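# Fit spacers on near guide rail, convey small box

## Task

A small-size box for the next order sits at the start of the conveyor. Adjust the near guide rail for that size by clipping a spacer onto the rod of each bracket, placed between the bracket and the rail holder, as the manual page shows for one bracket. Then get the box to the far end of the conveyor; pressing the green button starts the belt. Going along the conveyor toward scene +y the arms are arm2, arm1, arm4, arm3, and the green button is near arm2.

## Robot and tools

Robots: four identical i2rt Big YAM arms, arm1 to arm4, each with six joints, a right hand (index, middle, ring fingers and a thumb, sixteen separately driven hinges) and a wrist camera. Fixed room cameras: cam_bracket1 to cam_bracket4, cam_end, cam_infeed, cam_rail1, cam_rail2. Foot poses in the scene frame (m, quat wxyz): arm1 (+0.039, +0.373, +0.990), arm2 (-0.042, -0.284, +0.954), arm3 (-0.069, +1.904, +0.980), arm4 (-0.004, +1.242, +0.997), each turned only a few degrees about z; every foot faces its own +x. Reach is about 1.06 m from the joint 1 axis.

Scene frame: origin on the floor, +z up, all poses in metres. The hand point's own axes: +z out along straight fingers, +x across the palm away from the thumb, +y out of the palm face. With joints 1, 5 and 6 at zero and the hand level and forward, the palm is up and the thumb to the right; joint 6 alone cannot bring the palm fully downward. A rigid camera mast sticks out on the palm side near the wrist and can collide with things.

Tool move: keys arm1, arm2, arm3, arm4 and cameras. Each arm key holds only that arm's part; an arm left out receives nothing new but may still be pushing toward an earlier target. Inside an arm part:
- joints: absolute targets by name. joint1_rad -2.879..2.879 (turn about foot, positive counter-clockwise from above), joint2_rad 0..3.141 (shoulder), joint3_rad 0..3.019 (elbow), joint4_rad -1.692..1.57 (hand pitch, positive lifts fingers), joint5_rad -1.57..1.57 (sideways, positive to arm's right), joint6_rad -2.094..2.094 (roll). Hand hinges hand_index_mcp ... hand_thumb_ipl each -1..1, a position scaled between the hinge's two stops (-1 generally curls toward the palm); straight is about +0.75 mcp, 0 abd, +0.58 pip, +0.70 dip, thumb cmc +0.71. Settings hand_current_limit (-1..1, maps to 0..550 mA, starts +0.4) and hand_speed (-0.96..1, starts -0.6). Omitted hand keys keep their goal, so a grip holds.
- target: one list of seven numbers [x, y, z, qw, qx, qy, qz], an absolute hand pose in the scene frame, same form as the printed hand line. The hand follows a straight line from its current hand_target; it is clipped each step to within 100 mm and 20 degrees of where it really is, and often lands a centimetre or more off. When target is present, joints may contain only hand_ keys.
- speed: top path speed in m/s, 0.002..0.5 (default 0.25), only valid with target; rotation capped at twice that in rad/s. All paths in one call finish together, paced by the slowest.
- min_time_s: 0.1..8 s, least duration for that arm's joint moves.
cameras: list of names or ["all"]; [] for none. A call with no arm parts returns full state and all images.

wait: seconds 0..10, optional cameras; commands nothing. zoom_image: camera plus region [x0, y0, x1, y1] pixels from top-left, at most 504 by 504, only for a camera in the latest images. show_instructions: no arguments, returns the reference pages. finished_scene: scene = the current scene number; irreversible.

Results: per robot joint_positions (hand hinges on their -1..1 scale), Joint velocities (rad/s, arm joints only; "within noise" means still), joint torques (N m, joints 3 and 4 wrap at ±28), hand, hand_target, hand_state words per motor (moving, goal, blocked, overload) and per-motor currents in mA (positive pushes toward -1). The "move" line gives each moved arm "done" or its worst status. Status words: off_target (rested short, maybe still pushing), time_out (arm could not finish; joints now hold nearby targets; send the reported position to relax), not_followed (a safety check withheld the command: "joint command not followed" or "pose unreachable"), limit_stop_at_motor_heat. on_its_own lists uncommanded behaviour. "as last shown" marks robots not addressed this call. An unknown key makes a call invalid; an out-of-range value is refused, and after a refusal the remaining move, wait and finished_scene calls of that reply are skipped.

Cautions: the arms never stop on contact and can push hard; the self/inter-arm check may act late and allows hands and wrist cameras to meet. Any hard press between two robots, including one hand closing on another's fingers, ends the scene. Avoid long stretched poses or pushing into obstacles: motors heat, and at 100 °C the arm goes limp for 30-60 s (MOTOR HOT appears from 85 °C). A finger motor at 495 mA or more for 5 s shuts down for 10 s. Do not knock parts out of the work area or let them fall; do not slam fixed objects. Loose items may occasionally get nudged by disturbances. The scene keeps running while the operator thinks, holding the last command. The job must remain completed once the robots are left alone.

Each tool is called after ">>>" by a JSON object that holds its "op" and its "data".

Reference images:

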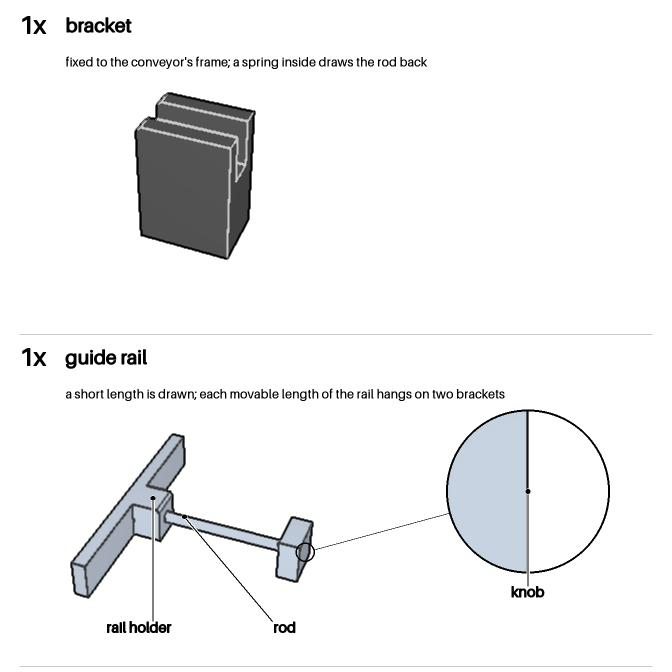

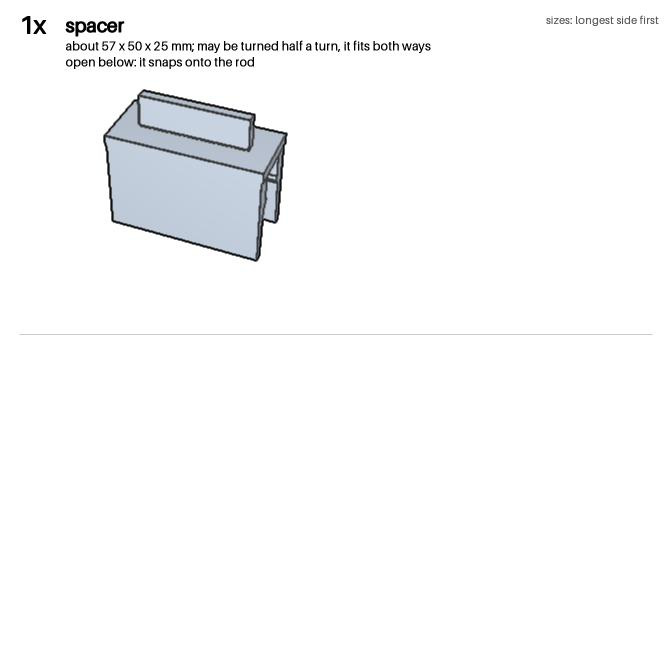

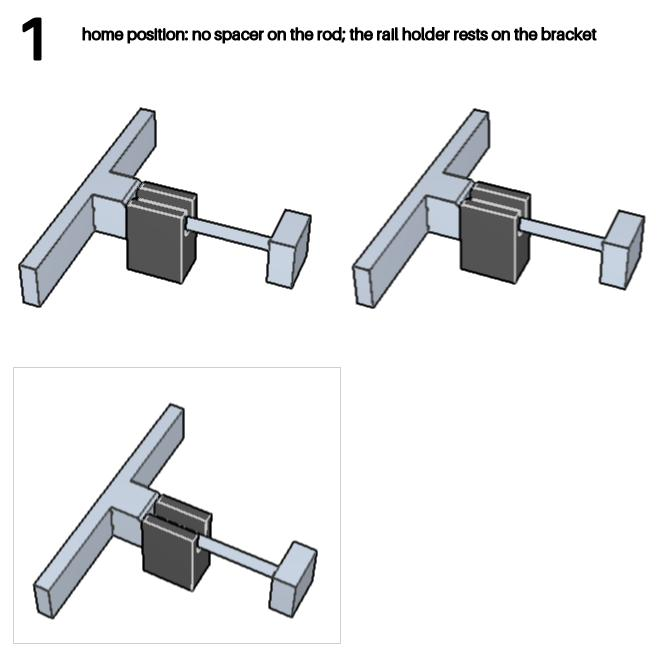

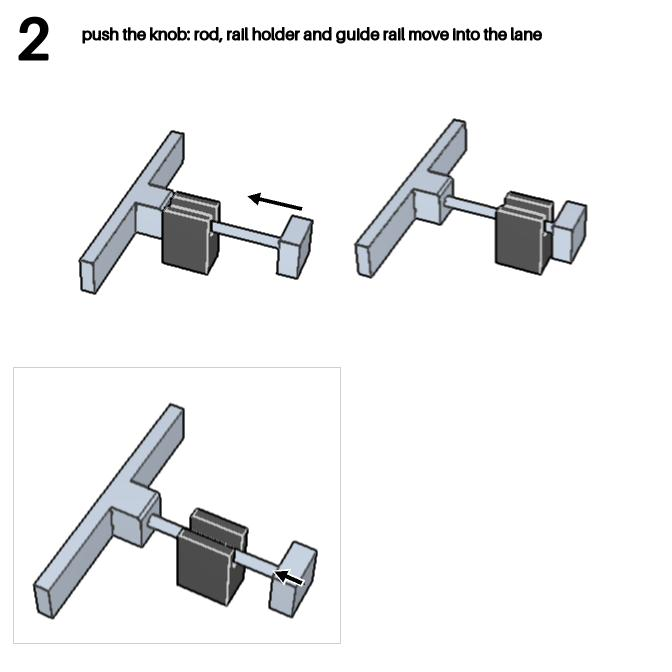

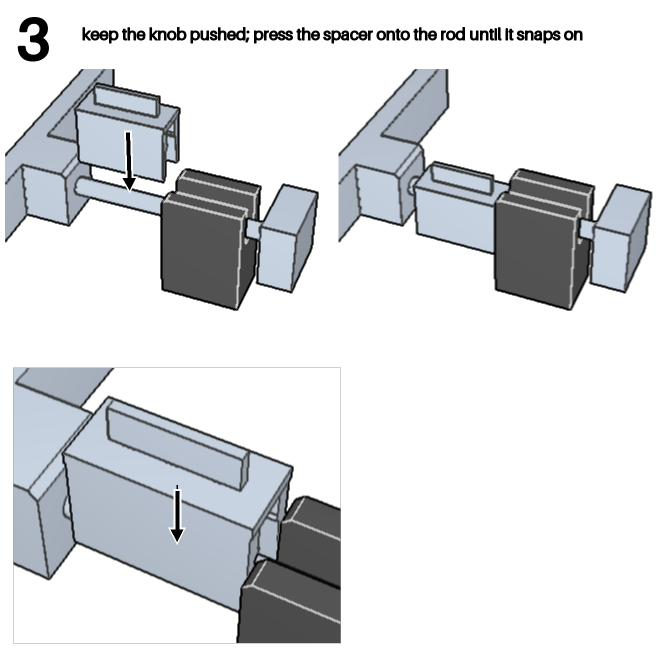

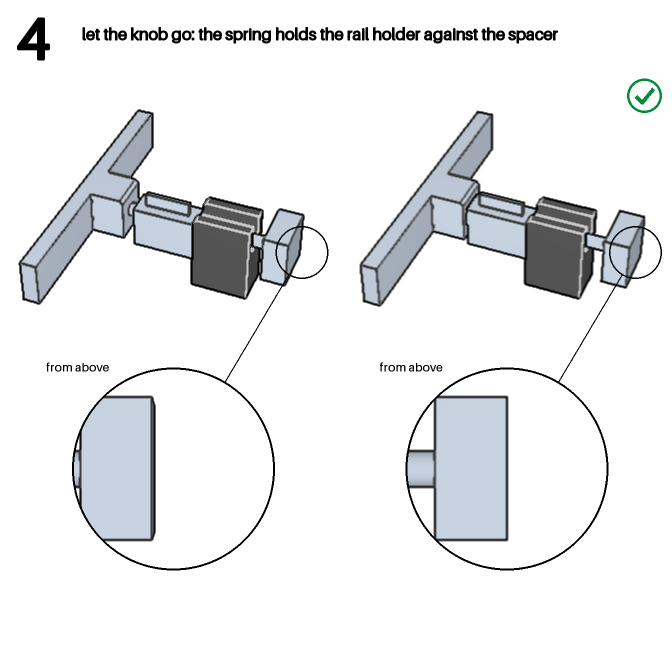

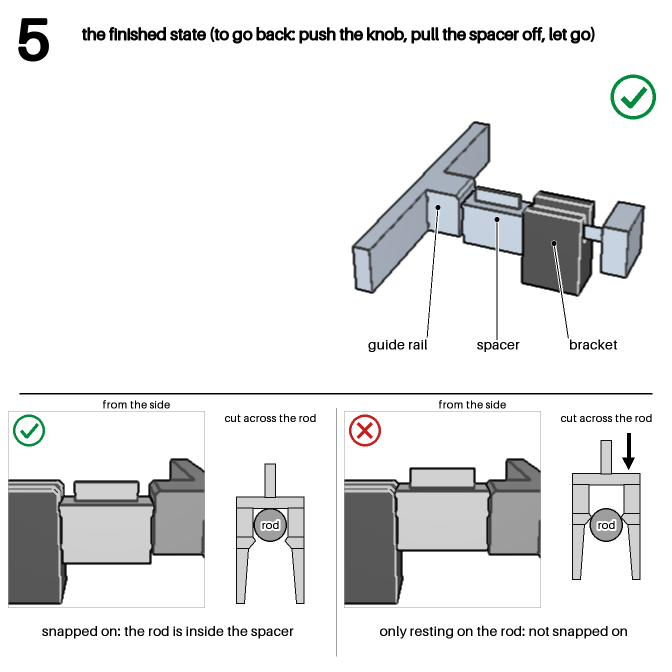

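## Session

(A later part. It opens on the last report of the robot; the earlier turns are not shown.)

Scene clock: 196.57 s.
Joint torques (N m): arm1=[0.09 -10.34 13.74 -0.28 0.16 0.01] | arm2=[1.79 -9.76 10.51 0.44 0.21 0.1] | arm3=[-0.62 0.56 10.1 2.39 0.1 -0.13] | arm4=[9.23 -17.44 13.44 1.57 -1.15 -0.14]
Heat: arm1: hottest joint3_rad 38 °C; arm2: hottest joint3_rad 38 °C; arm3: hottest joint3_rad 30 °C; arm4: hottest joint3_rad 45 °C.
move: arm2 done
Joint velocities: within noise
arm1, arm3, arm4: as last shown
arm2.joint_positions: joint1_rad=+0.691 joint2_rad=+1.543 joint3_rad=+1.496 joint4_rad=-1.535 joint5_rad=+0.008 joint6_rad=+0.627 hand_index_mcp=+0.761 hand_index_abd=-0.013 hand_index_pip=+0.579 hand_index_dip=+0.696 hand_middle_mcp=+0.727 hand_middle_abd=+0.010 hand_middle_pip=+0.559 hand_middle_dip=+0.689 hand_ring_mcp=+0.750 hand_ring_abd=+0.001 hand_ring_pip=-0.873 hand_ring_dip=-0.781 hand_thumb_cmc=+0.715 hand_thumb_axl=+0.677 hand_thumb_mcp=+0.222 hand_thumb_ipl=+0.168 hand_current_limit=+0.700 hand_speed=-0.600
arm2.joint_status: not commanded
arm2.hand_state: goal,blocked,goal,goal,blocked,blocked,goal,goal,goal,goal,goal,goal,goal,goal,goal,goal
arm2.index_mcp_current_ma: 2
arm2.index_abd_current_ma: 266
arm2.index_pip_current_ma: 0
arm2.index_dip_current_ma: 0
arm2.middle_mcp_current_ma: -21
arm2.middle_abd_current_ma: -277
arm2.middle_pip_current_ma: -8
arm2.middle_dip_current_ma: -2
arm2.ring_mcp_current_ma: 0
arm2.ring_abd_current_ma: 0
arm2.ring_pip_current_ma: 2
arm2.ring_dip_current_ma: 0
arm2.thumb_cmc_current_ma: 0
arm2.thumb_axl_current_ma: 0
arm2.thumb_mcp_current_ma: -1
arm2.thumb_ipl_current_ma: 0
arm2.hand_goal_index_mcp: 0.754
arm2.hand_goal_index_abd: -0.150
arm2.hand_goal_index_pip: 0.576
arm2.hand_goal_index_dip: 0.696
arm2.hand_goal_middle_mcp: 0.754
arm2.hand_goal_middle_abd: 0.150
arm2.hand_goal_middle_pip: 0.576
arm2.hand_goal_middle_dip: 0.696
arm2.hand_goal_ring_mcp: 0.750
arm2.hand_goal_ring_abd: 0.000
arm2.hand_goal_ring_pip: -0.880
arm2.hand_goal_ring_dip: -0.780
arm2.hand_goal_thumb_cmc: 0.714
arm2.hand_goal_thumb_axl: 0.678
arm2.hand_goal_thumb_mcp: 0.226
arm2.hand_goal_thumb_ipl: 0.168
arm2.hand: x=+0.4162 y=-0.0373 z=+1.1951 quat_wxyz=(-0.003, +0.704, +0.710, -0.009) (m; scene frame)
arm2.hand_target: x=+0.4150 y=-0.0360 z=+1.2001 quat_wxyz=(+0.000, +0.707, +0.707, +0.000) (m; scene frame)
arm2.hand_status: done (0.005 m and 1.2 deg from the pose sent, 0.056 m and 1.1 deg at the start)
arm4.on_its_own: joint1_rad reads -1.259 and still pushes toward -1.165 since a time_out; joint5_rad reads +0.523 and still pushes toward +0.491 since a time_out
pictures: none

>>> {"op": "move", "data": {"arm2": {"target":[0.4150,-0.0405,1.1640,0,0.7071,0.7071,0],"speed":0.03}, "cameras": ["cam_bracket2"]}}

Scene clock: 198.37 s.
Joint torques (N m): arm1=[-0.03 -10.17 13.82 -0.17 0.16 0.03] | arm2=[2.84 -8.7 10.02 0.73 0.06 0.02] | arm3=[-0.62 0.56 10.1 2.39 0.1 -0.12] | arm4=[9.23 -17.38 13.41 1.61 -1.15 -0.15]
Heat: arm1: hottest joint3_rad 38 °C; arm2: hottest joint3_rad 38 °C; arm3: hottest joint3_rad 30 °C; arm4: hottest joint3_rad 45 °C.
move: arm2 done
Joint velocities: within noise
arm1, arm3, arm4: as last shown
arm2.joint_positions: joint1_rad=+0.691 joint2_rad=+1.538 joint3_rad=+1.409 joint4_rad=-1.443 joint5_rad=+0.012 joint6_rad=+0.628 hand_index_mcp=+0.761 hand_index_abd=-0.013 hand_index_pip=+0.579 hand_index_dip=+0.696 hand_middle_mcp=+0.728 hand_middle_abd=+0.010 hand_middle_pip=+0.560 hand_middle_dip=+0.690 hand_ring_mcp=+0.750 hand_ring_abd=+0.001 hand_ring_pip=-0.873 hand_ring_dip=-0.781 hand_thumb_cmc=+0.715 hand_thumb_axl=+0.677 hand_thumb_mcp=+0.222 hand_thumb_ipl=+0.168 hand_current_limit=+0.700 hand_speed=-0.600
arm2.joint_status: not commanded
arm2.hand_state: goal,blocked,goal,goal,blocked,blocked,goal,goal,goal,goal,goal,goal,goal,goal,goal,goal
arm2.index_mcp_current_ma: 2
arm2.index_abd_current_ma: 266
arm2.index_pip_current_ma: 0
arm2.index_dip_current_ma: 0
arm2.middle_mcp_current_ma: -20
arm2.middle_abd_current_ma: -276
arm2.middle_pip_current_ma: -8
arm2.middle_dip_current_ma: -2
arm2.ring_mcp_current_ma: 0
arm2.ring_abd_current_ma: 0
arm2.ring_pip_current_ma: 2
arm2.ring_dip_current_ma: 0
arm2.thumb_cmc_current_ma: 0
arm2.thumb_axl_current_ma: 0
arm2.thumb_mcp_current_ma: -1
arm2.thumb_ipl_current_ma: 0
arm2.hand_goal_index_mcp: 0.754
arm2.hand_goal_index_abd: -0.150
arm2.hand_goal_index_pip: 0.576
arm2.hand_goal_index_dip: 0.696
arm2.hand_goal_middle_mcp: 0.754
arm2.hand_goal_middle_abd: 0.150
arm2.hand_goal_middle_pip: 0.576
arm2.hand_goal_middle_dip: 0.696
arm2.hand_goal_ring_mcp: 0.750
arm2.hand_goal_ring_abd: 0.000
arm2.hand_goal_ring_pip: -0.880
arm2.hand_goal_ring_dip: -0.780
arm2.hand_goal_thumb_cmc: 0.714
arm2.hand_goal_thumb_axl: 0.678
arm2.hand_goal_thumb_mcp: 0.226
arm2.hand_goal_thumb_ipl: 0.168
arm2.hand: x=+0.4146 y=-0.0389 z=+1.1652 quat_wxyz=(+0.000, +0.705, +0.710, -0.004) (m; scene frame)
arm2.hand_target: x=+0.4150 y=-0.0405 z=+1.1640 quat_wxyz=(+0.000, +0.707, +0.707, +0.000) (m; scene frame)
arm2.hand_status: done (0.002 m and 0.6 deg from the pose sent, 0.031 m and 1.2 deg at the start)
arm4.on_its_own: joint1_rad reads -1.259 and still pushes toward -1.165 since a time_out; joint5_rad reads +0.523 and still pushes toward +0.491 since a time_out
pictures: cam_bracket2

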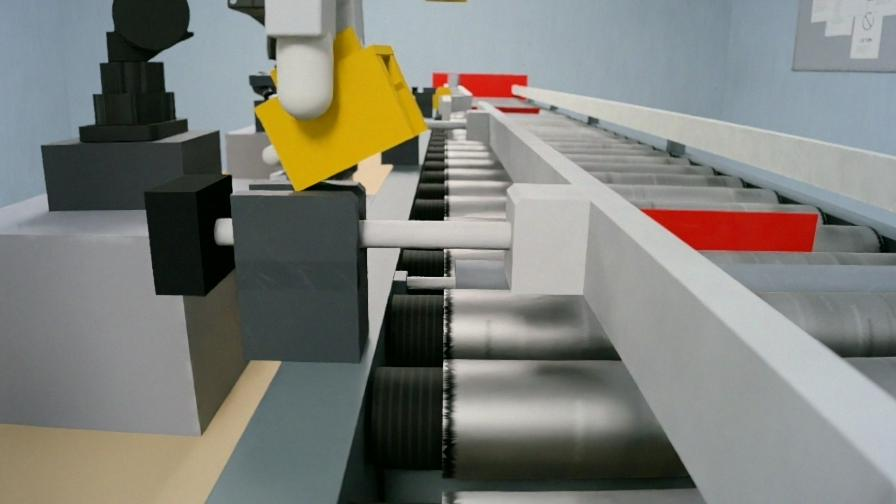

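>>> {"op": "move", "data": {"arm2": {"target":[0.4250,-0.0400,1.2050,0,0.7071,0.7071,0],"speed":0.06}}}

>>> {"op": "move", "data": {"arm2": {"target":[0.4500,-0.0410,1.1620,-0.1470,0.6916,0.6916,-0.1470],"speed":0.05}, "cameras": ["cam_bracket2","arm2_cam_wrist"]}}

Scene clock: 200.23 s.
Joint torques (N m): arm1=[0.21 -10.4 13.76 -0.21 0.15 0.03] | arm2=[0.56 -7.65 14.79 -0.24 0.19 -0.13] | arm3=[-0.62 0.5 10.09 2.39 0.1 -0.12] | arm4=[9.29 -17.26 13.39 1.58 -1.15 -0.15]
Heat: arm1: hottest joint3_rad 38 °C; arm2: hottest joint3_rad 38 °C; arm3: hottest joint3_rad 30 °C; arm4: hottest joint3_rad 45 °C.
move: arm2 off_target
Joint velocities: within noise
arm1, arm3, arm4: as last shown
arm2.joint_positions: joint1_rad=+0.686 joint2_rad=+1.538 joint3_rad=+1.477 joint4_rad=-1.530 joint5_rad=+0.010 joint6_rad=+0.628 hand_index_mcp=+0.764 hand_index_abd=-0.013 hand_index_pip=+0.581 hand_index_dip=+0.697 hand_middle_mcp=+0.729 hand_middle_abd=+0.010 hand_middle_pip=+0.561 hand_middle_dip=+0.690 hand_ring_mcp=+0.750 hand_ring_abd=+0.001 hand_ring_pip=-0.873 hand_ring_dip=-0.781 hand_thumb_cmc=+0.715 hand_thumb_axl=+0.677 hand_thumb_mcp=+0.222 hand_thumb_ipl=+0.168 hand_current_limit=+0.700 hand_speed=-0.600
arm2.joint_status: not commanded
arm2.hand_state: goal,blocked,goal,goal,blocked,blocked,goal,goal,goal,goal,goal,goal,goal,goal,goal,goal
arm2.index_mcp_current_ma: 4
arm2.index_abd_current_ma: 265
arm2.index_pip_current_ma: 1
arm2.index_dip_current_ma: 0
arm2.middle_mcp_current_ma: -19
arm2.middle_abd_current_ma: -276
arm2.middle_pip_current_ma: -7
arm2.middle_dip_current_ma: -2
arm2.ring_mcp_current_ma: 0
arm2.ring_abd_current_ma: 0
arm2.ring_pip_current_ma: 2
arm2.ring_dip_current_ma: 0
arm2.thumb_cmc_current_ma: 0
arm2.thumb_axl_current_ma: 0
arm2.thumb_mcp_current_ma: -1
arm2.thumb_ipl_current_ma: 0
arm2.hand_goal_index_mcp: 0.754
arm2.hand_goal_index_abd: -0.150
arm2.hand_goal_index_pip: 0.576
arm2.hand_goal_index_dip: 0.696
arm2.hand_goal_middle_mcp: 0.754
arm2.hand_goal_middle_abd: 0.150
arm2.hand_goal_middle_pip: 0.576
arm2.hand_goal_middle_dip: 0.696
arm2.hand_goal_ring_mcp: 0.750
arm2.hand_goal_ring_abd: 0.000
arm2.hand_goal_ring_pip: -0.880
arm2.hand_goal_ring_dip: -0.780
arm2.hand_goal_thumb_cmc: 0.714
arm2.hand_goal_thumb_axl: 0.678
arm2.hand_goal_thumb_mcp: 0.226
arm2.hand_goal_thumb_ipl: 0.168
arm2.hand: x=+0.4140 y=-0.0428 z=+1.1897 quat_wxyz=(-0.003, +0.707, +0.708, -0.013) (m; scene frame)
arm2.hand_target: x=+0.4245 y=-0.0404 z=+1.2050 quat_wxyz=(+0.000, +0.707, +0.707, +0.000) (m; scene frame)
arm2.hand_status: off_target (0.019 m and 1.6 deg from the pose sent, 0.041 m and 0.6 deg at the start)
arm4.on_its_own: joint1_rad reads -1.259 and still pushes toward -1.165 since a time_out; joint5_rad reads +0.523 and still pushes toward +0.491 since a time_out
pictures: none

Scene clock: 204.93 s.
Joint torques (N m): arm1=[0.15 -10.81 13.86 -0.2 0.17 0.02] | arm2=[0.56 -8.76 14.49 -0.84 -0.25 -0.2] | arm3=[-0.62 0.56 10.1 2.37 0.1 -0.12] | arm4=[9.23 -17.32 13.41 1.57 -1.15 -0.13]
Heat: arm1: hottest joint3_rad 38 °C; arm2: hottest joint3_rad 39 °C; arm3: hottest joint3_rad 30 °C; arm4: hottest joint3_rad 45 °C.
move: arm2 off_target
Joint velocities: within noise
arm1, arm3, arm4: as last shown
arm2.joint_positions: joint1_rad=+0.583 joint2_rad=+1.708 joint3_rad=+1.635 joint4_rad=-1.698 joint5_rad=-0.174 joint6_rad=+0.526 hand_index_mcp=+0.764 hand_index_abd=-0.013 hand_index_pip=+0.581 hand_index_dip=+0.697 hand_middle_mcp=+0.729 hand_middle_abd=+0.010 hand_middle_pip=+0.561 hand_middle_dip=+0.690 hand_ring_mcp=+0.750 hand_ring_abd=+0.001 hand_ring_pip=-0.873 hand_ring_dip=-0.781 hand_thumb_cmc=+0.714 hand_thumb_axl=+0.677 hand_thumb_mcp=+0.222 hand_thumb_ipl=+0.168 hand_current_limit=+0.700 hand_speed=-0.600
arm2.joint_status: not commanded
arm2.hand_state: goal,blocked,goal,goal,blocked,blocked,goal,goal,goal,goal,goal,goal,goal,goal,goal,goal
arm2.index_mcp_current_ma: 4
arm2.index_abd_current_ma: 265
arm2.index_pip_current_ma: 1
arm2.index_dip_current_ma: 0
arm2.middle_mcp_current_ma: -19
arm2.middle_abd_current_ma: -276
arm2.middle_pip_current_ma: -7
arm2.middle_dip_current_ma: -2
arm2.ring_mcp_current_ma: 0
arm2.ring_abd_current_ma: 0
arm2.ring_pip_current_ma: 2
arm2.ring_dip_current_ma: 0
arm2.thumb_cmc_current_ma: 0
arm2.thumb_axl_current_ma: 0
arm2.thumb_mcp_current_ma: -1
arm2.thumb_ipl_current_ma: 0
arm2.hand_goal_index_mcp: 0.754
arm2.hand_goal_index_abd: -0.150
arm2.hand_goal_index_pip: 0.576
arm2.hand_goal_index_dip: 0.696
arm2.hand_goal_middle_mcp: 0.754
arm2.hand_goal_middle_abd: 0.150
arm2.hand_goal_middle_pip: 0.576
arm2.hand_goal_middle_dip: 0.696
arm2.hand_goal_ring_mcp: 0.750
arm2.hand_goal_ring_abd: 0.000
arm2.hand_goal_ring_pip: -0.880
arm2.hand_goal_ring_dip: -0.780
arm2.hand_goal_thumb_cmc: 0.714
arm2.hand_goal_thumb_axl: 0.678
arm2.hand_goal_thumb_mcp: 0.226
arm2.hand_goal_thumb_ipl: 0.168
arm2.hand: x=+0.4363 y=-0.0453 z=+1.1549 quat_wxyz=(-0.115, +0.706, +0.695, -0.077) (m; scene frame)
arm2.hand_target: x=+0.4493 y=-0.0414 z=+1.1614 quat_wxyz=(-0.115, +0.704, +0.697, -0.068) (m; scene frame)
arm2.hand_status: off_target (0.016 m and 9.0 deg from the pose sent, 0.045 m and 22.7 deg at the start; a joint's target at an end of its range on 84 of 141 steps)
arm4.on_its_own: joint1_rad reads -1.259 and still pushes toward -1.165 since a time_out; joint5_rad reads +0.523 and still pushes toward +0.491 since a time_out
pictures: arm2_cam_wrist, cam_bracket2

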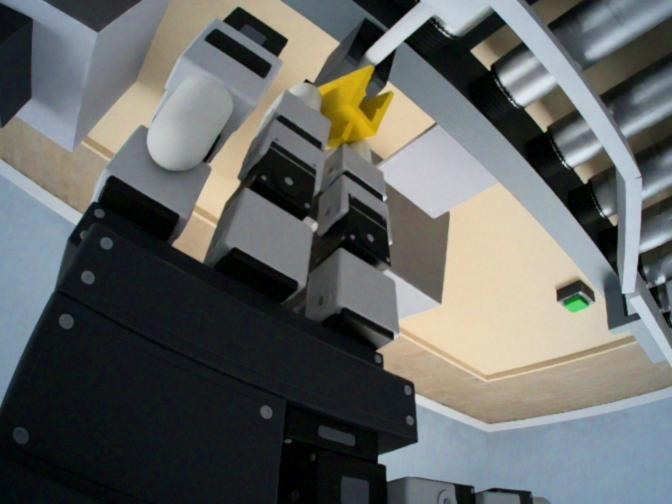

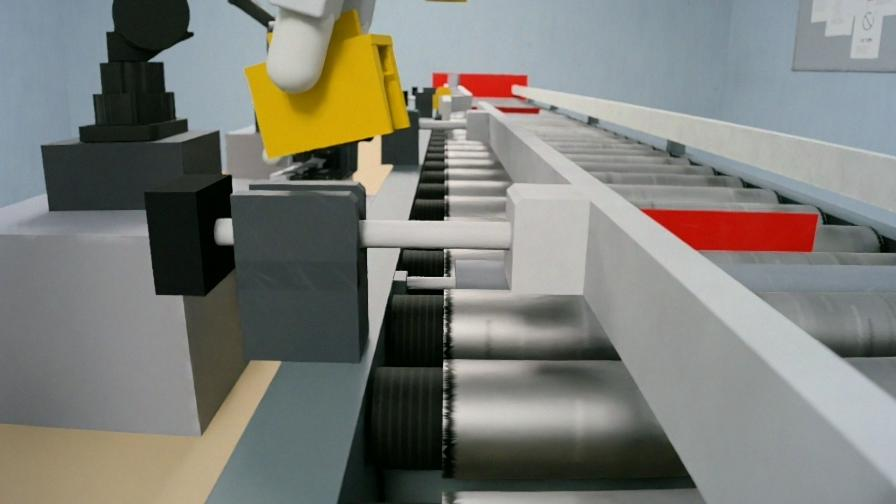

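>>> {"op": "move", "data": {"arm2": {"target":[0.4350,-0.0395,1.1400,-0.1106,0.6984,0.6984,-0.1106],"speed":0.04}, "cameras": ["cam_bracket2","arm2_cam_wrist"]}}

>>> {"op": "zoom_image", "data": {"camera": "cam_bracket2", "region": [180, 20, 430, 300]}}

Scene clock: 207.03 s.
Joint torques (N m): arm1=[0.03 -10.58 13.72 -0.28 0.16 0.02] | arm2=[1.55 -9.52 10.58 -0.83 0.04 0.12] | arm3=[-0.67 0.5 10.1 2.4 0.1 -0.12] | arm4=[8.94 -17.26 13.39 1.54 -1.15 -0.14]
Heat: arm1: hottest joint3_rad 38 °C; arm2: hottest joint3_rad 39 °C; arm3: hottest joint3_rad 30 °C; arm4: hottest joint3_rad 45 °C.
move: arm2 off_target
Joint velocities: within noise
arm1.joint_positions: joint1_rad=+0.426 joint2_rad=+1.393 joint3_rad=+1.504 joint4_rad=-1.689 joint5_rad=-0.005 joint6_rad=+0.512 hand_index_mcp=+0.748 hand_index_abd=-0.008 hand_index_pip=+0.574 hand_index_dip=+0.696 hand_middle_mcp=+0.753 hand_middle_abd=+0.012 hand_middle_pip=+0.576 hand_middle_dip=+0.696 hand_ring_mcp=+0.749 hand_ring_abd=+0.001 hand_ring_pip=-0.884 hand_ring_dip=-0.780 hand_thumb_cmc=+0.713 hand_thumb_axl=+0.677 hand_thumb_mcp=+0.223 hand_thumb_ipl=+0.168 hand_current_limit=+0.700 hand_speed=-0.600
arm1.joint_status: not commanded
arm1.hand_state: goal,blocked,goal,goal,goal,blocked,goal,goal,goal,goal,goal,goal,goal,goal,goal,goal
arm1.index_mcp_current_ma: -1
arm1.index_abd_current_ma: 225
arm1.index_pip_current_ma: 0
arm1.index_dip_current_ma: 0
arm1.middle_mcp_current_ma: 0
arm1.middle_abd_current_ma: -214
arm1.middle_pip_current_ma: 0
arm1.middle_dip_current_ma: 0
arm1.ring_mcp_current_ma: 0
arm1.ring_abd_current_ma: 0
arm1.ring_pip_current_ma: 1
arm1.ring_dip_current_ma: 0
arm1.thumb_cmc_current_ma: 0
arm1.thumb_axl_current_ma: 0
arm1.thumb_mcp_current_ma: 0
arm1.thumb_ipl_current_ma: 0
arm1.hand_goal_index_mcp: 0.754
arm1.hand_goal_index_abd: -0.150
arm1.hand_goal_index_pip: 0.576
arm1.hand_goal_index_dip: 0.696
arm1.hand_goal_middle_mcp: 0.754
arm1.hand_goal_middle_abd: 0.150
arm1.hand_goal_middle_pip: 0.576
arm1.hand_goal_middle_dip: 0.696
arm1.hand_goal_ring_mcp: 0.750
arm1.hand_goal_ring_abd: 0.000
arm1.hand_goal_ring_pip: -0.890
arm1.hand_goal_ring_dip: -0.780
arm1.hand_goal_thumb_cmc: 0.714
arm1.hand_goal_thumb_axl: 0.678
arm1.hand_goal_thumb_mcp: 0.226
arm1.hand_goal_thumb_ipl: 0.168
arm1.hand: x=+0.4720 y=+0.5491 z=+1.2986 quat_wxyz=(-0.001, +0.707, +0.707, -0.005) (m; scene frame)
arm1.hand_target: x=+0.4792 y=+0.5526 z=+1.3195 quat_wxyz=(+0.006, +0.707, +0.707, +0.014) (m; scene frame)
arm1.hand_status: not commanded
arm2.joint_positions: joint1_rad=+0.595 joint2_rad=+1.719 joint3_rad=+1.635 joint4_rad=-1.698 joint5_rad=-0.151 joint6_rad=+0.526 hand_index_mcp=+0.764 hand_index_abd=-0.013 hand_index_pip=+0.581 hand_index_dip=+0.697 hand_middle_mcp=+0.729 hand_middle_abd=+0.010 hand_middle_pip=+0.561 hand_middle_dip=+0.690 hand_ring_mcp=+0.750 hand_ring_abd=+0.001 hand_ring_pip=-0.873 hand_ring_dip=-0.781 hand_thumb_cmc=+0.714 hand_thumb_axl=+0.677 hand_thumb_mcp=+0.222 hand_thumb_ipl=+0.168 hand_current_limit=+0.700 hand_speed=-0.600
arm2.joint_status: not commanded
arm2.hand_state: goal,blocked,goal,goal,blocked,blocked,goal,goal,goal,goal,goal,goal,goal,goal,goal,goal
arm2.index_mcp_current_ma: 4
arm2.index_abd_current_ma: 265
arm2.index_pip_current_ma: 1
arm2.index_dip_current_ma: 0
arm2.middle_mcp_current_ma: -19
arm2.middle_abd_current_ma: -276
arm2.middle_pip_current_ma: -7
arm2.middle_dip_current_ma: -2
arm2.ring_mcp_current_ma: 0
arm2.ring_abd_current_ma: 0
arm2.ring_pip_current_ma: 2
arm2.ring_dip_current_ma: 0
arm2.thumb_cmc_current_ma: 0
arm2.thumb_axl_current_ma: 0
arm2.thumb_mcp_current_ma: -1
arm2.thumb_ipl_current_ma: 0
arm2.hand_goal_index_mcp: 0.754
arm2.hand_goal_index_abd: -0.150
arm2.hand_goal_index_pip: 0.576
arm2.hand_goal_index_dip: 0.696
arm2.hand_goal_middle_mcp: 0.754
arm2.hand_goal_middle_abd: 0.150
arm2.hand_goal_middle_pip: 0.576
arm2.hand_goal_middle_dip: 0.696
arm2.hand_goal_ring_mcp: 0.750
arm2.hand_goal_ring_abd: 0.000
arm2.hand_goal_ring_pip: -0.880
arm2.hand_goal_ring_dip: -0.780
arm2.hand_goal_thumb_cmc: 0.714
arm2.hand_goal_thumb_axl: 0.678
arm2.hand_goal_thumb_mcp: 0.226
arm2.hand_goal_thumb_ipl: 0.168
arm2.hand: x=+0.4362 y=-0.0425 z=+1.1498 quat_wxyz=(-0.105, +0.701, +0.700, -0.086) (m; scene frame)
arm2.hand_target: x=+0.4347 y=-0.0397 z=+1.1397 quat_wxyz=(-0.107, +0.700, +0.699, -0.101) (m; scene frame)
arm2.hand_status: off_target (0.010 m and 2.9 deg from the pose sent, 0.016 m and 4.0 deg at the start; a joint's target at an end of its range on 45 of 47 steps)
arm3.joint_positions: joint1_rad=+0.019 joint2_rad=+0.621 joint3_rad=+1.445 joint4_rad=-1.172 joint5_rad=+0.010 joint6_rad=+1.142 hand_index_mcp=+0.755 hand_index_abd=+0.001 hand_index_pip=+0.577 hand_index_dip=+0.696 hand_middle_mcp=+0.755 hand_middle_abd=+0.001 hand_middle_pip=+0.577 hand_middle_dip=+0.696 hand_ring_mcp=+0.755 hand_ring_abd=+0.001 hand_ring_pip=+0.577 hand_ring_dip=+0.696 hand_thumb_cmc=+0.715 hand_thumb_axl=+0.677 hand_thumb_mcp=+0.226 hand_thumb_ipl=+0.168 hand_current_limit=+0.400 hand_speed=-0.600
arm3.joint_status: not commanded
arm3.hand_state: goal,goal,goal,goal,goal,goal,goal,goal,goal,goal,goal,goal,goal,goal,goal,goal
arm3.index_mcp_current_ma: 1
arm3.index_abd_current_ma: 1
arm3.index_pip_current_ma: 1
arm3.index_dip_current_ma: 0
arm3.middle_mcp_current_ma: 1
arm3.middle_abd_current_ma: 1
arm3.middle_pip_current_ma: 1
arm3.middle_dip_current_ma: 0
arm3.ring_mcp_current_ma: 1
arm3.ring_abd_current_ma: 1
arm3.ring_pip_current_ma: 1
arm3.ring_dip_current_ma: 0
arm3.thumb_cmc_current_ma: 1
arm3.thumb_axl_current_ma: -1
arm3.thumb_mcp_current_ma: 0
arm3.thumb_ipl_current_ma: 0
arm3.hand_goal_index_mcp: 0.754
arm3.hand_goal_index_abd: 0.000
arm3.hand_goal_index_pip: 0.576
arm3.hand_goal_index_dip: 0.696
arm3.hand_goal_middle_mcp: 0.754
arm3.hand_goal_middle_abd: 0.000
arm3.hand_goal_middle_pip: 0.576
arm3.hand_goal_middle_dip: 0.696
arm3.hand_goal_ring_mcp: 0.754
arm3.hand_goal_ring_abd: 0.000
arm3.hand_goal_ring_pip: 0.576
arm3.hand_goal_ring_dip: 0.696
arm3.hand_goal_thumb_cmc: 0.714
arm3.hand_goal_thumb_axl: 0.678
arm3.hand_goal_thumb_mcp: 0.226
arm3.hand_goal_thumb_ipl: 0.168
arm3.hand: x=+0.1747 y=+1.8084 z=+1.5973 quat_wxyz=(+0.136, +0.802, +0.159, +0.560) (m; scene frame)
arm3.hand_target: x=+0.1704 y=+1.8085 z=+1.6097 quat_wxyz=(+0.138, +0.794, +0.157, +0.571) (m; scene frame)
arm3.hand_status: not commanded
arm4.joint_positions: joint1_rad=-1.259 joint2_rad=+2.492 joint3_rad=+1.577 joint4_rad=+0.861 joint5_rad=+0.523 joint6_rad=+1.566 hand_index_mcp=+0.725 hand_index_abd=-0.039 hand_index_pip=+0.565 hand_index_dip=+0.695 hand_middle_mcp=+0.755 hand_middle_abd=+0.003 hand_middle_pip=+0.577 hand_middle_dip=+0.696 hand_ring_mcp=+0.755 hand_ring_abd=+0.003 hand_ring_pip=+0.577 hand_ring_dip=+0.696 hand_thumb_cmc=+0.715 hand_thumb_axl=+0.677 hand_thumb_mcp=+0.226 hand_thumb_ipl=+0.168 hand_current_limit=+0.400 hand_speed=-0.600
arm4.joint_status: not commanded
arm4.hand_state: blocked,blocked,goal,goal,goal,goal,goal,goal,goal,goal,goal,goal,goal,goal,goal,goal
arm4.index_mcp_current_ma: -96
arm4.index_abd_current_ma: -107
arm4.index_pip_current_ma: -28
arm4.index_dip_current_ma: -2
arm4.middle_mcp_current_ma: 2
arm4.middle_abd_current_ma: 5
arm4.middle_pip_current_ma: 1
arm4.middle_dip_current_ma: 0
arm4.ring_mcp_current_ma: 2
arm4.ring_abd_current_ma: 6
arm4.ring_pip_current_ma: 1
arm4.ring_dip_current_ma: 0
arm4.thumb_cmc_current_ma: 1
arm4.thumb_axl_current_ma: -1
arm4.thumb_mcp_current_ma: 0
arm4.thumb_ipl_current_ma: -1
arm4.hand_goal_index_mcp: 0.754
arm4.hand_goal_index_abd: 0.000
arm4.hand_goal_index_pip: 0.576
arm4.hand_goal_index_dip: 0.696
arm4.hand_goal_middle_mcp: 0.754
arm4.hand_goal_middle_abd: 0.000
arm4.hand_goal_middle_pip: 0.576
arm4.hand_goal_middle_dip: 0.696
arm4.hand_goal_ring_mcp: 0.754
arm4.hand_goal_ring_abd: 0.000
arm4.hand_goal_ring_pip: 0.576
arm4.hand_goal_ring_dip: 0.696
arm4.hand_goal_thumb_cmc: 0.714
arm4.hand_goal_thumb_axl: 0.678
arm4.hand_goal_thumb_mcp: 0.226
arm4.hand_goal_thumb_ipl: 0.168
arm4.on_its_own: joint1_rad reads -1.259 and still pushes toward -1.165 since a time_out; joint5_rad reads +0.523 and still pushes toward +0.491 since a time_out
arm4.hand: x=+0.1475 y=+0.4622 z=+0.9695 quat_wxyz=(+0.522, +0.483, -0.539, +0.451) (m; scene frame)
arm4.hand_target: x=+0.2366 y=+0.4557 z=+0.9906 quat_wxyz=(+0.499, +0.502, -0.502, +0.497) (m; scene frame)
arm4.hand_status: not commanded
pictures: arm2_cam_wrist, cam_bracket2

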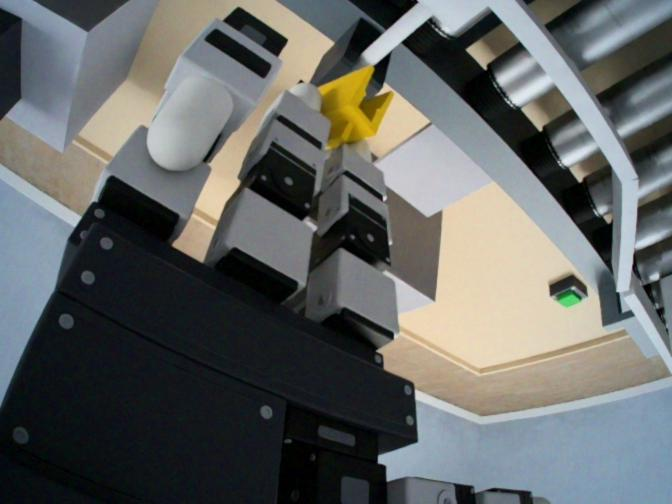

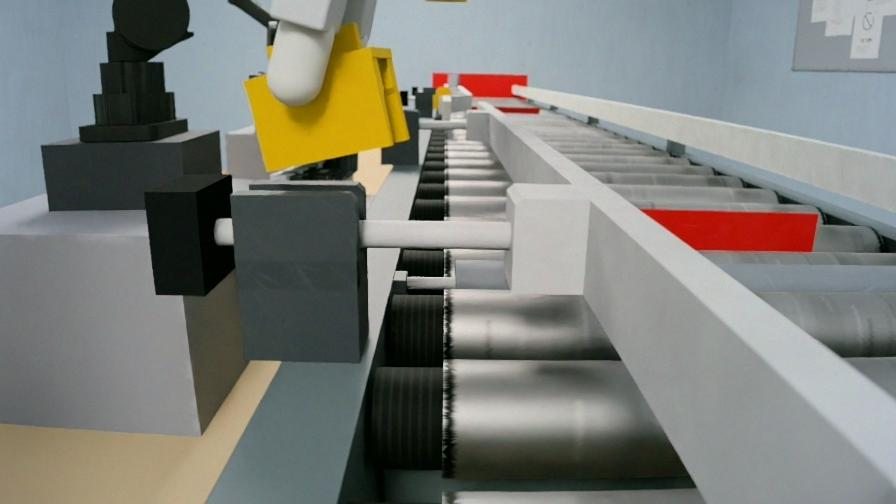

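Scaled by 1.800 from the camera's 896x504 image, which has a finer 1280x720 frame.

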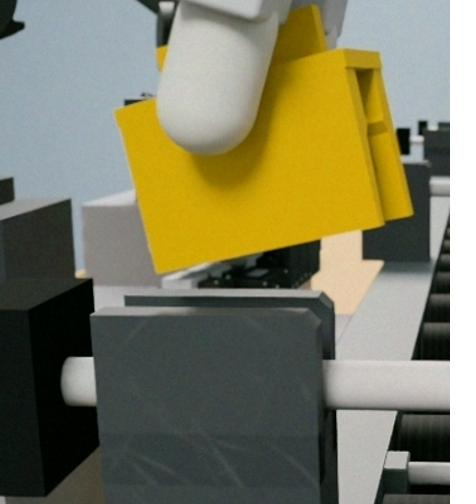

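>>> {"op": "move", "data": {"arm2": {"target": [0.4290, -0.0395, 1.1300, -0.105, 0.701, 0.700, -0.086], "speed": 0.03}, "cameras": ["cam_bracket2", "cam_rail1"]}}

>>> {"op": "zoom_image", "data": {"camera": "cam_bracket2", "region": [100, 50, 604, 350]}}

Scene clock: 208.87 s.
Joint torques (N m): arm1=[-0.15 -10.52 13.78 -0.31 0.15 -0.01] | arm2=[2.32 -10.46 8.98 0.03 -0.24 0.09] | arm3=[-0.62 0.56 10.11 2.4 0.11 -0.12] | arm4=[9.17 -17.26 13.42 1.59 -1.15 -0.15]
Heat: arm1: hottest joint3_rad 38 °C; arm2: hottest joint3_rad 39 °C; arm3: hottest joint3_rad 30 °C; arm4: hottest joint3_rad 45 °C.
move: arm2 done
Joint velocities: within noise
arm1, arm3, arm4: as last shown
arm2.joint_positions: joint1_rad=+0.596 joint2_rad=+1.711 joint3_rad=+1.586 joint4_rad=-1.655 joint5_rad=-0.150 joint6_rad=+0.526 hand_index_mcp=+0.764 hand_index_abd=-0.013 hand_index_pip=+0.581 hand_index_dip=+0.697 hand_middle_mcp=+0.729 hand_middle_abd=+0.012 hand_middle_pip=+0.561 hand_middle_dip=+0.690 hand_ring_mcp=+0.750 hand_ring_abd=+0.001 hand_ring_pip=-0.873 hand_ring_dip=-0.781 hand_thumb_cmc=+0.714 hand_thumb_axl=+0.677 hand_thumb_mcp=+0.222 hand_thumb_ipl=+0.168 hand_current_limit=+0.700 hand_speed=-0.600
arm2.joint_status: not commanded
arm2.hand_state: goal,blocked,goal,goal,blocked,blocked,goal,goal,goal,goal,goal,goal,goal,goal,goal,goal
arm2.index_mcp_current_ma: 4
arm2.index_abd_current_ma: 265
arm2.index_pip_current_ma: 1
arm2.index_dip_current_ma: 0
arm2.middle_mcp_current_ma: -19
arm2.middle_abd_current_ma: -270
arm2.middle_pip_current_ma: -7
arm2.middle_dip_current_ma: -1
arm2.ring_mcp_current_ma: 0
arm2.ring_abd_current_ma: 0
arm2.ring_pip_current_ma: 2
arm2.ring_dip_current_ma: 0
arm2.thumb_cmc_current_ma: 0
arm2.thumb_axl_current_ma: 0
arm2.thumb_mcp_current_ma: -1
arm2.thumb_ipl_current_ma: 0
arm2.hand_goal_index_mcp: 0.754
arm2.hand_goal_index_abd: -0.150
arm2.hand_goal_index_pip: 0.576
arm2.hand_goal_index_dip: 0.696
arm2.hand_goal_middle_mcp: 0.754
arm2.hand_goal_middle_abd: 0.150
arm2.hand_goal_middle_pip: 0.576
arm2.hand_goal_middle_dip: 0.696
arm2.hand_goal_ring_mcp: 0.750
arm2.hand_goal_ring_abd: 0.000
arm2.hand_goal_ring_pip: -0.880
arm2.hand_goal_ring_dip: -0.780
arm2.hand_goal_thumb_cmc: 0.714
arm2.hand_goal_thumb_axl: 0.678
arm2.hand_goal_thumb_mcp: 0.226
arm2.hand_goal_thumb_ipl: 0.168
arm2.hand: x=+0.4328 y=-0.0443 z=+1.1359 quat_wxyz=(-0.104, +0.701, +0.700, -0.084) (m; scene frame)
arm2.hand_target: x=+0.4290 y=-0.0396 z=+1.1301 quat_wxyz=(-0.105, +0.701, +0.700, -0.086) (m; scene frame)
arm2.hand_status: done (0.008 m and 0.2 deg from the pose sent, 0.021 m and 0.0 deg at the start)
arm4.on_its_own: joint1_rad reads -1.259 and still pushes toward -1.165 since a time_out; joint5_rad reads +0.523 and still pushes toward +0.491 since a time_out
pictures: cam_bracket2, cam_rail1

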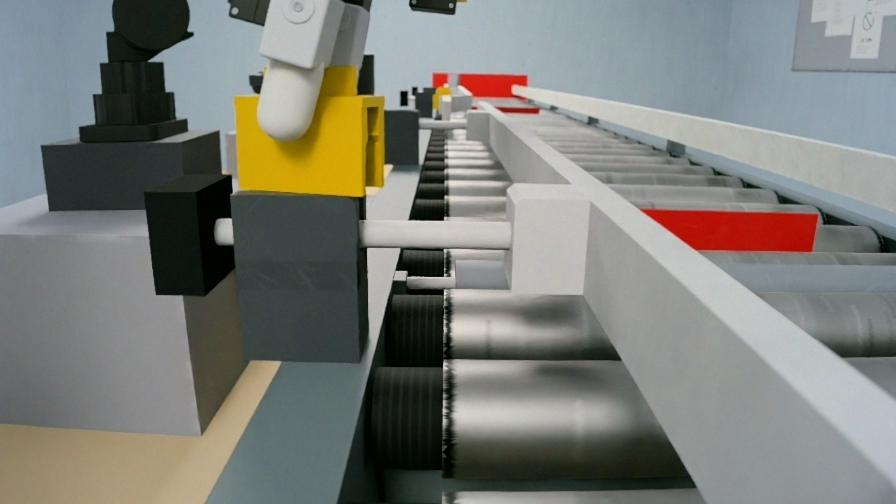

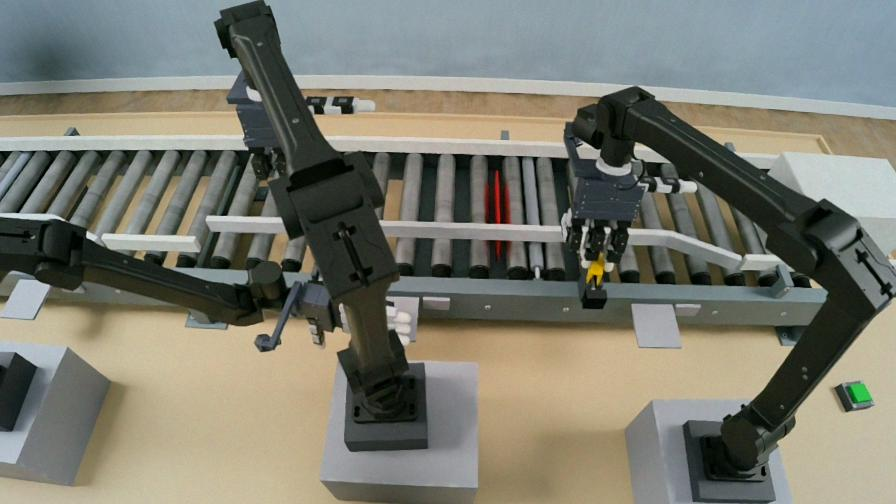

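Scaled by 1.000.

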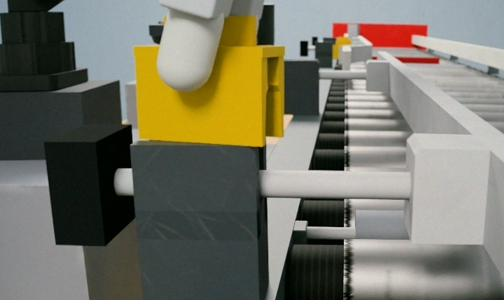

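>>> {"op": "move", "data": {"arm2": {"joints": {"hand_index_abd": 0.05, "hand_middle_abd": -0.05, "hand_speed": -0.9}}}}

>>> {"op": "move", "data": {"arm2": {"joints": {"hand_index_abd": 0.11, "hand_middle_abd": -0.11}}, "cameras": ["cam_bracket2", "arm2_cam_wrist"]}}

>>> {"op": "zoom_image", "data": {"camera": "cam_bracket2", "region": [100, 50, 604, 350]}}

Scene clock: 209.90 s.
Joint torques (N m): arm1=[-0.09 -10.7 13.83 -0.31 0.16 0.01] | arm2=[2.32 -9.47 9.61 -0.01 -0.21 0.17] | arm3=[-0.67 0.56 10.11 2.39 0.11 -0.12] | arm4=[9.17 -17.32 13.42 1.57 -1.16 -0.14]
Heat: arm1: hottest joint3_rad 39 °C; arm2: hottest joint3_rad 39 °C; arm3: hottest joint3_rad 30 °C; arm4: hottest joint3_rad 45 °C.
move: arm2 done
Joint velocities: within noise
arm1, arm3, arm4: as last shown
arm2.joint_positions: joint1_rad=+0.599 joint2_rad=+1.711 joint3_rad=+1.579 joint4_rad=-1.652 joint5_rad=-0.151 joint6_rad=+0.526 hand_index_mcp=+0.753 hand_index_abd=+0.046 hand_index_pip=+0.578 hand_index_dip=+0.697 hand_middle_mcp=+0.743 hand_middle_abd=-0.046 hand_middle_pip=+0.571 hand_middle_dip=+0.693 hand_ring_mcp=+0.750 hand_ring_abd=+0.001 hand_ring_pip=-0.873 hand_ring_dip=-0.781 hand_thumb_cmc=+0.714 hand_thumb_axl=+0.677 hand_thumb_mcp=+0.222 hand_thumb_ipl=+0.168 hand_current_limit=+0.700 hand_speed=-0.900
arm2.joint_status: all done
arm2.hand_state: goal,goal,goal,goal,goal,goal,goal,goal,goal,goal,goal,goal,goal,goal,goal,goal
arm2.index_mcp_current_ma: 0
arm2.index_abd_current_ma: -1
arm2.index_pip_current_ma: 0
arm2.index_dip_current_ma: 0
arm2.middle_mcp_current_ma: -5
arm2.middle_abd_current_ma: 0
arm2.middle_pip_current_ma: -1
arm2.middle_dip_current_ma: 0
arm2.ring_mcp_current_ma: 0
arm2.ring_abd_current_ma: 0
arm2.ring_pip_current_ma: 2
arm2.ring_dip_current_ma: 0
arm2.thumb_cmc_current_ma: 0
arm2.thumb_axl_current_ma: 0
arm2.thumb_mcp_current_ma: -1
arm2.thumb_ipl_current_ma: 0
arm2.hand_goal_index_mcp: 0.754
arm2.hand_goal_index_abd: 0.050
arm2.hand_goal_index_pip: 0.576
arm2.hand_goal_index_dip: 0.696
arm2.hand_goal_middle_mcp: 0.754
arm2.hand_goal_middle_abd: -0.050
arm2.hand_goal_middle_pip: 0.576
arm2.hand_goal_middle_dip: 0.696
arm2.hand_goal_ring_mcp: 0.750
arm2.hand_goal_ring_abd: 0.000
arm2.hand_goal_ring_pip: -0.880
arm2.hand_goal_ring_dip: -0.780
arm2.hand_goal_thumb_cmc: 0.714
arm2.hand_goal_thumb_axl: 0.678
arm2.hand_goal_thumb_mcp: 0.226
arm2.hand_goal_thumb_ipl: 0.168
arm2.hand: x=+0.4306 y=-0.0434 z=+1.1329 quat_wxyz=(-0.105, +0.700, +0.701, -0.087) (m; scene frame)
arm2.hand_target: x=+0.4290 y=-0.0395 z=+1.1301 quat_wxyz=(-0.105, +0.701, +0.700, -0.086) (m; scene frame)
arm2.hand_status: not commanded
arm4.on_its_own: joint1_rad reads -1.259 and still pushes toward -1.165 since a time_out; joint5_rad reads +0.523 and still pushes toward +0.491 since a time_out
pictures: none

Scene clock: 210.47 s.
Joint torques (N m): arm1=[-0.21 -10.34 13.79 -0.27 0.15 -0.01] | arm2=[2.9 -10.29 9.78 -0.08 -0.17 0.08] | arm3=[-0.67 0.56 10.1 2.39 0.1 -0.12] | arm4=[9.17 -17.26 13.42 1.59 -1.16 -0.14]
Heat: arm1: hottest joint3_rad 39 °C; arm2: hottest joint3_rad 39 °C; arm3: hottest joint3_rad 30 °C; arm4: hottest joint3_rad 45 °C.
move: arm2 done
Joint velocities: within noise
arm1, arm3, arm4: as last shown
arm2.joint_positions: joint1_rad=+0.599 joint2_rad=+1.711 joint3_rad=+1.579 joint4_rad=-1.652 joint5_rad=-0.151 joint6_rad=+0.526 hand_index_mcp=+0.753 hand_index_abd=+0.105 hand_index_pip=+0.578 hand_index_dip=+0.697 hand_middle_mcp=+0.743 hand_middle_abd=-0.106 hand_middle_pip=+0.571 hand_middle_dip=+0.693 hand_ring_mcp=+0.750 hand_ring_abd=+0.001 hand_ring_pip=-0.873 hand_ring_dip=-0.781 hand_thumb_cmc=+0.714 hand_thumb_axl=+0.677 hand_thumb_mcp=+0.222 hand_thumb_ipl=+0.168 hand_current_limit=+0.700 hand_speed=-0.900
arm2.joint_status: all done
arm2.hand_state: goal,goal,goal,goal,goal,goal,goal,goal,goal,goal,goal,goal,goal,goal,goal,goal
arm2.index_mcp_current_ma: 0
arm2.index_abd_current_ma: -1
arm2.index_pip_current_ma: 0
arm2.index_dip_current_ma: 0
arm2.middle_mcp_current_ma: -5
arm2.middle_abd_current_ma: 1
arm2.middle_pip_current_ma: -1
arm2.middle_dip_current_ma: 0
arm2.ring_mcp_current_ma: 0
arm2.ring_abd_current_ma: 0
arm2.ring_pip_current_ma: 2
arm2.ring_dip_current_ma: 0
arm2.thumb_cmc_current_ma: 0
arm2.thumb_axl_current_ma: 0
arm2.thumb_mcp_current_ma: -1
arm2.thumb_ipl_current_ma: 0
arm2.hand_goal_index_mcp: 0.754
arm2.hand_goal_index_abd: 0.110
arm2.hand_goal_index_pip: 0.576
arm2.hand_goal_index_dip: 0.696
arm2.hand_goal_middle_mcp: 0.754
arm2.hand_goal_middle_abd: -0.110
arm2.hand_goal_middle_pip: 0.576
arm2.hand_goal_middle_dip: 0.696
arm2.hand_goal_ring_mcp: 0.750
arm2.hand_goal_ring_abd: 0.000
arm2.hand_goal_ring_pip: -0.880
arm2.hand_goal_ring_dip: -0.780
arm2.hand_goal_thumb_cmc: 0.714
arm2.hand_goal_thumb_axl: 0.678
arm2.hand_goal_thumb_mcp: 0.226
arm2.hand_goal_thumb_ipl: 0.168
arm2.hand: x=+0.4306 y=-0.0434 z=+1.1329 quat_wxyz=(-0.105, +0.700, +0.701, -0.087) (m; scene frame)
arm2.hand_target: x=+0.4290 y=-0.0395 z=+1.1301 quat_wxyz=(-0.105, +0.701, +0.700, -0.086) (m; scene frame)
arm2.hand_status: not commanded
arm4.on_its_own: joint1_rad reads -1.259 and still pushes toward -1.165 since a time_out; joint5_rad reads +0.523 and still pushes toward +0.491 since a time_out
pictures: arm2_cam_wrist, cam_bracket2

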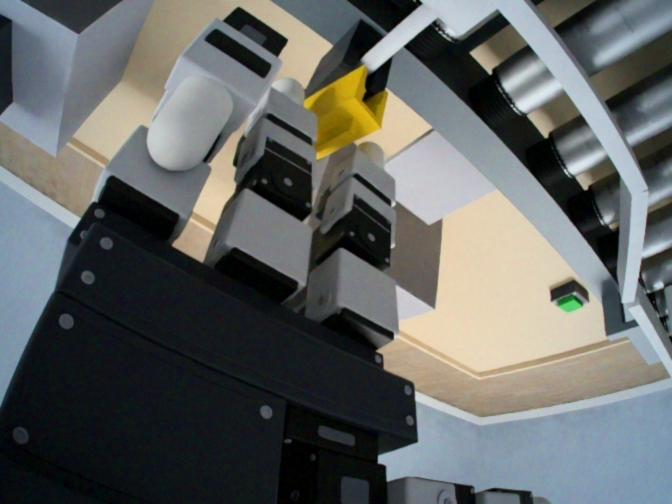

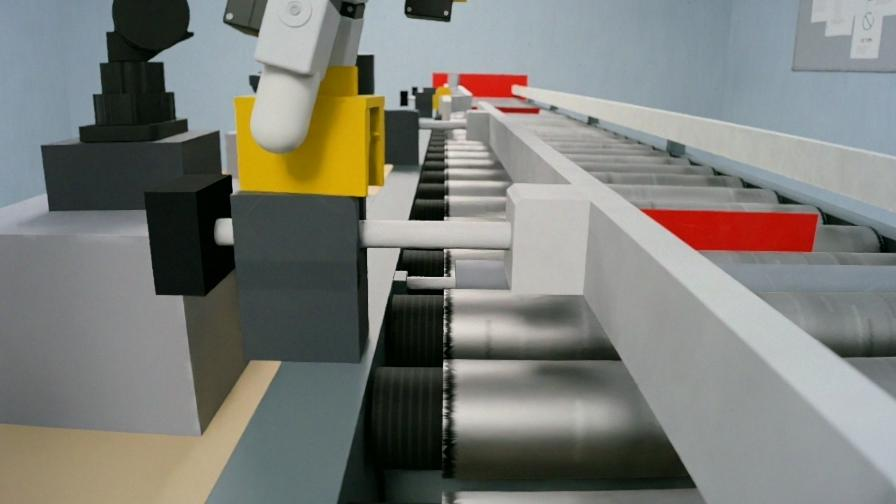

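Scaled by 1.000.

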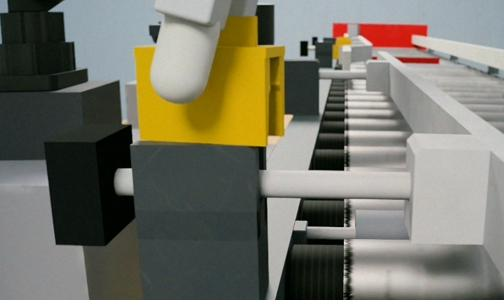

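>>> {"op": "move", "data": {"arm2": {"target": [0.4300, -0.0400, 1.2150, 0, 0.7071, 0.7071, 0], "speed": 0.08}, "cameras": ["cam_bracket2", "arm2_cam_wrist"]}}

>>> {"op": "zoom_image", "data": {"camera": "cam_bracket2", "region": [100, 0, 500, 300]}}

Scene clock: 212.97 s.
Joint torques (N m): arm1=[-0.03 -10.4 13.78 -0.24 0.16 0.02] | arm2=[1.79 -9.52 10.44 0.51 0.24 0.14] | arm3=[-0.62 0.56 10.09 2.4 0.11 -0.12] | arm4=[9.23 -17.26 13.44 1.61 -1.15 -0.14]
Heat: arm1: hottest joint3_rad 39 °C; arm2: hottest joint3_rad 39 °C; arm3: hottest joint3_rad 30 °C; arm4: hottest joint3_rad 45 °C.
move: arm2 done
Joint velocities: within noise
arm1, arm3, arm4: as last shown
arm2.joint_positions: joint1_rad=+0.664 joint2_rad=+1.562 joint3_rad=+1.567 joint4_rad=-1.579 joint5_rad=+0.008 joint6_rad=+0.602 hand_index_mcp=+0.752 hand_index_abd=+0.106 hand_index_pip=+0.578 hand_index_dip=+0.697 hand_middle_mcp=+0.748 hand_middle_abd=-0.106 hand_middle_pip=+0.572 hand_middle_dip=+0.694 hand_ring_mcp=+0.750 hand_ring_abd=+0.001 hand_ring_pip=-0.873 hand_ring_dip=-0.781 hand_thumb_cmc=+0.714 hand_thumb_axl=+0.677 hand_thumb_mcp=+0.222 hand_thumb_ipl=+0.168 hand_current_limit=+0.700 hand_speed=-0.900
arm2.joint_status: not commanded
arm2.hand_state: goal,goal,goal,goal,goal,goal,goal,goal,goal,goal,goal,goal,goal,goal,goal,goal
arm2.index_mcp_current_ma: 0
arm2.index_abd_current_ma: -1
arm2.index_pip_current_ma: 0
arm2.index_dip_current_ma: 0
arm2.middle_mcp_current_ma: -1
arm2.middle_abd_current_ma: 0
arm2.middle_pip_current_ma: -1
arm2.middle_dip_current_ma: 0
arm2.ring_mcp_current_ma: 0
arm2.ring_abd_current_ma: 0
arm2.ring_pip_current_ma: 2
arm2.ring_dip_current_ma: 0
arm2.thumb_cmc_current_ma: 0
arm2.thumb_axl_current_ma: 0
arm2.thumb_mcp_current_ma: -1
arm2.thumb_ipl_current_ma: 0
arm2.hand_goal_index_mcp: 0.754
arm2.hand_goal_index_abd: 0.110
arm2.hand_goal_index_pip: 0.576
arm2.hand_goal_index_dip: 0.696
arm2.hand_goal_middle_mcp: 0.754
arm2.hand_goal_middle_abd: -0.110
arm2.hand_goal_middle_pip: 0.576
arm2.hand_goal_middle_dip: 0.696
arm2.hand_goal_ring_mcp: 0.750
arm2.hand_goal_ring_abd: 0.000
arm2.hand_goal_ring_pip: -0.880
arm2.hand_goal_ring_dip: -0.780
arm2.hand_goal_thumb_cmc: 0.714
arm2.hand_goal_thumb_axl: 0.678
arm2.hand_goal_thumb_mcp: 0.226
arm2.hand_goal_thumb_ipl: 0.168
arm2.hand: x=+0.4315 y=-0.0425 z=+1.2140 quat_wxyz=(-0.002, +0.705, +0.709, -0.005) (m; scene frame)
arm2.hand_target: x=+0.4300 y=-0.0401 z=+1.2151 quat_wxyz=(+0.000, +0.707, +0.707, +0.000) (m; scene frame)
arm2.hand_status: done (0.003 m and 0.7 deg from the pose sent, 0.082 m and 15.6 deg at the start)
arm4.on_its_own: joint1_rad reads -1.259 and still pushes toward -1.165 since a time_out; joint5_rad reads +0.523 and still pushes toward +0.491 since a time_out
pictures: arm2_cam_wrist, cam_bracket2

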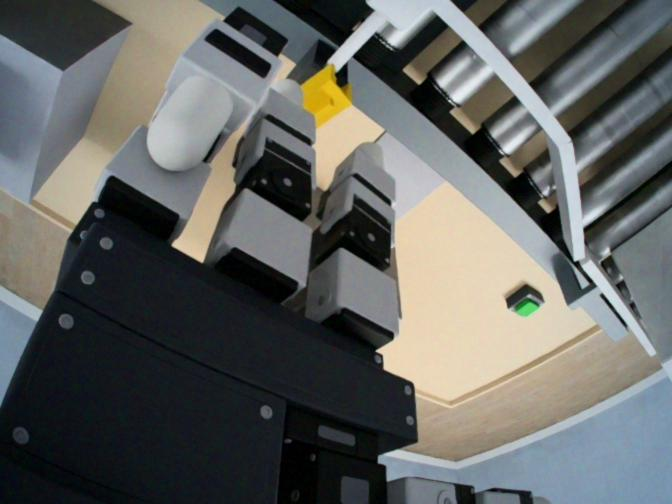

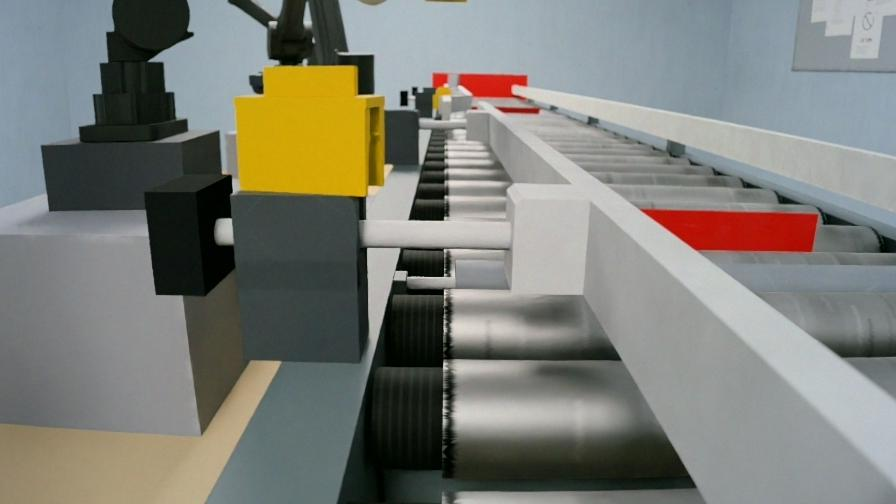

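Scaled by 1.260 from the camera's 896x504 image, which has a finer 1280x720 frame.

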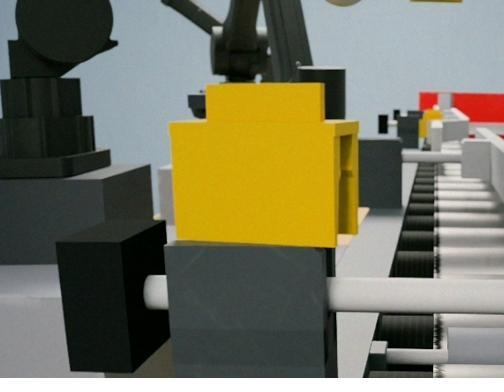

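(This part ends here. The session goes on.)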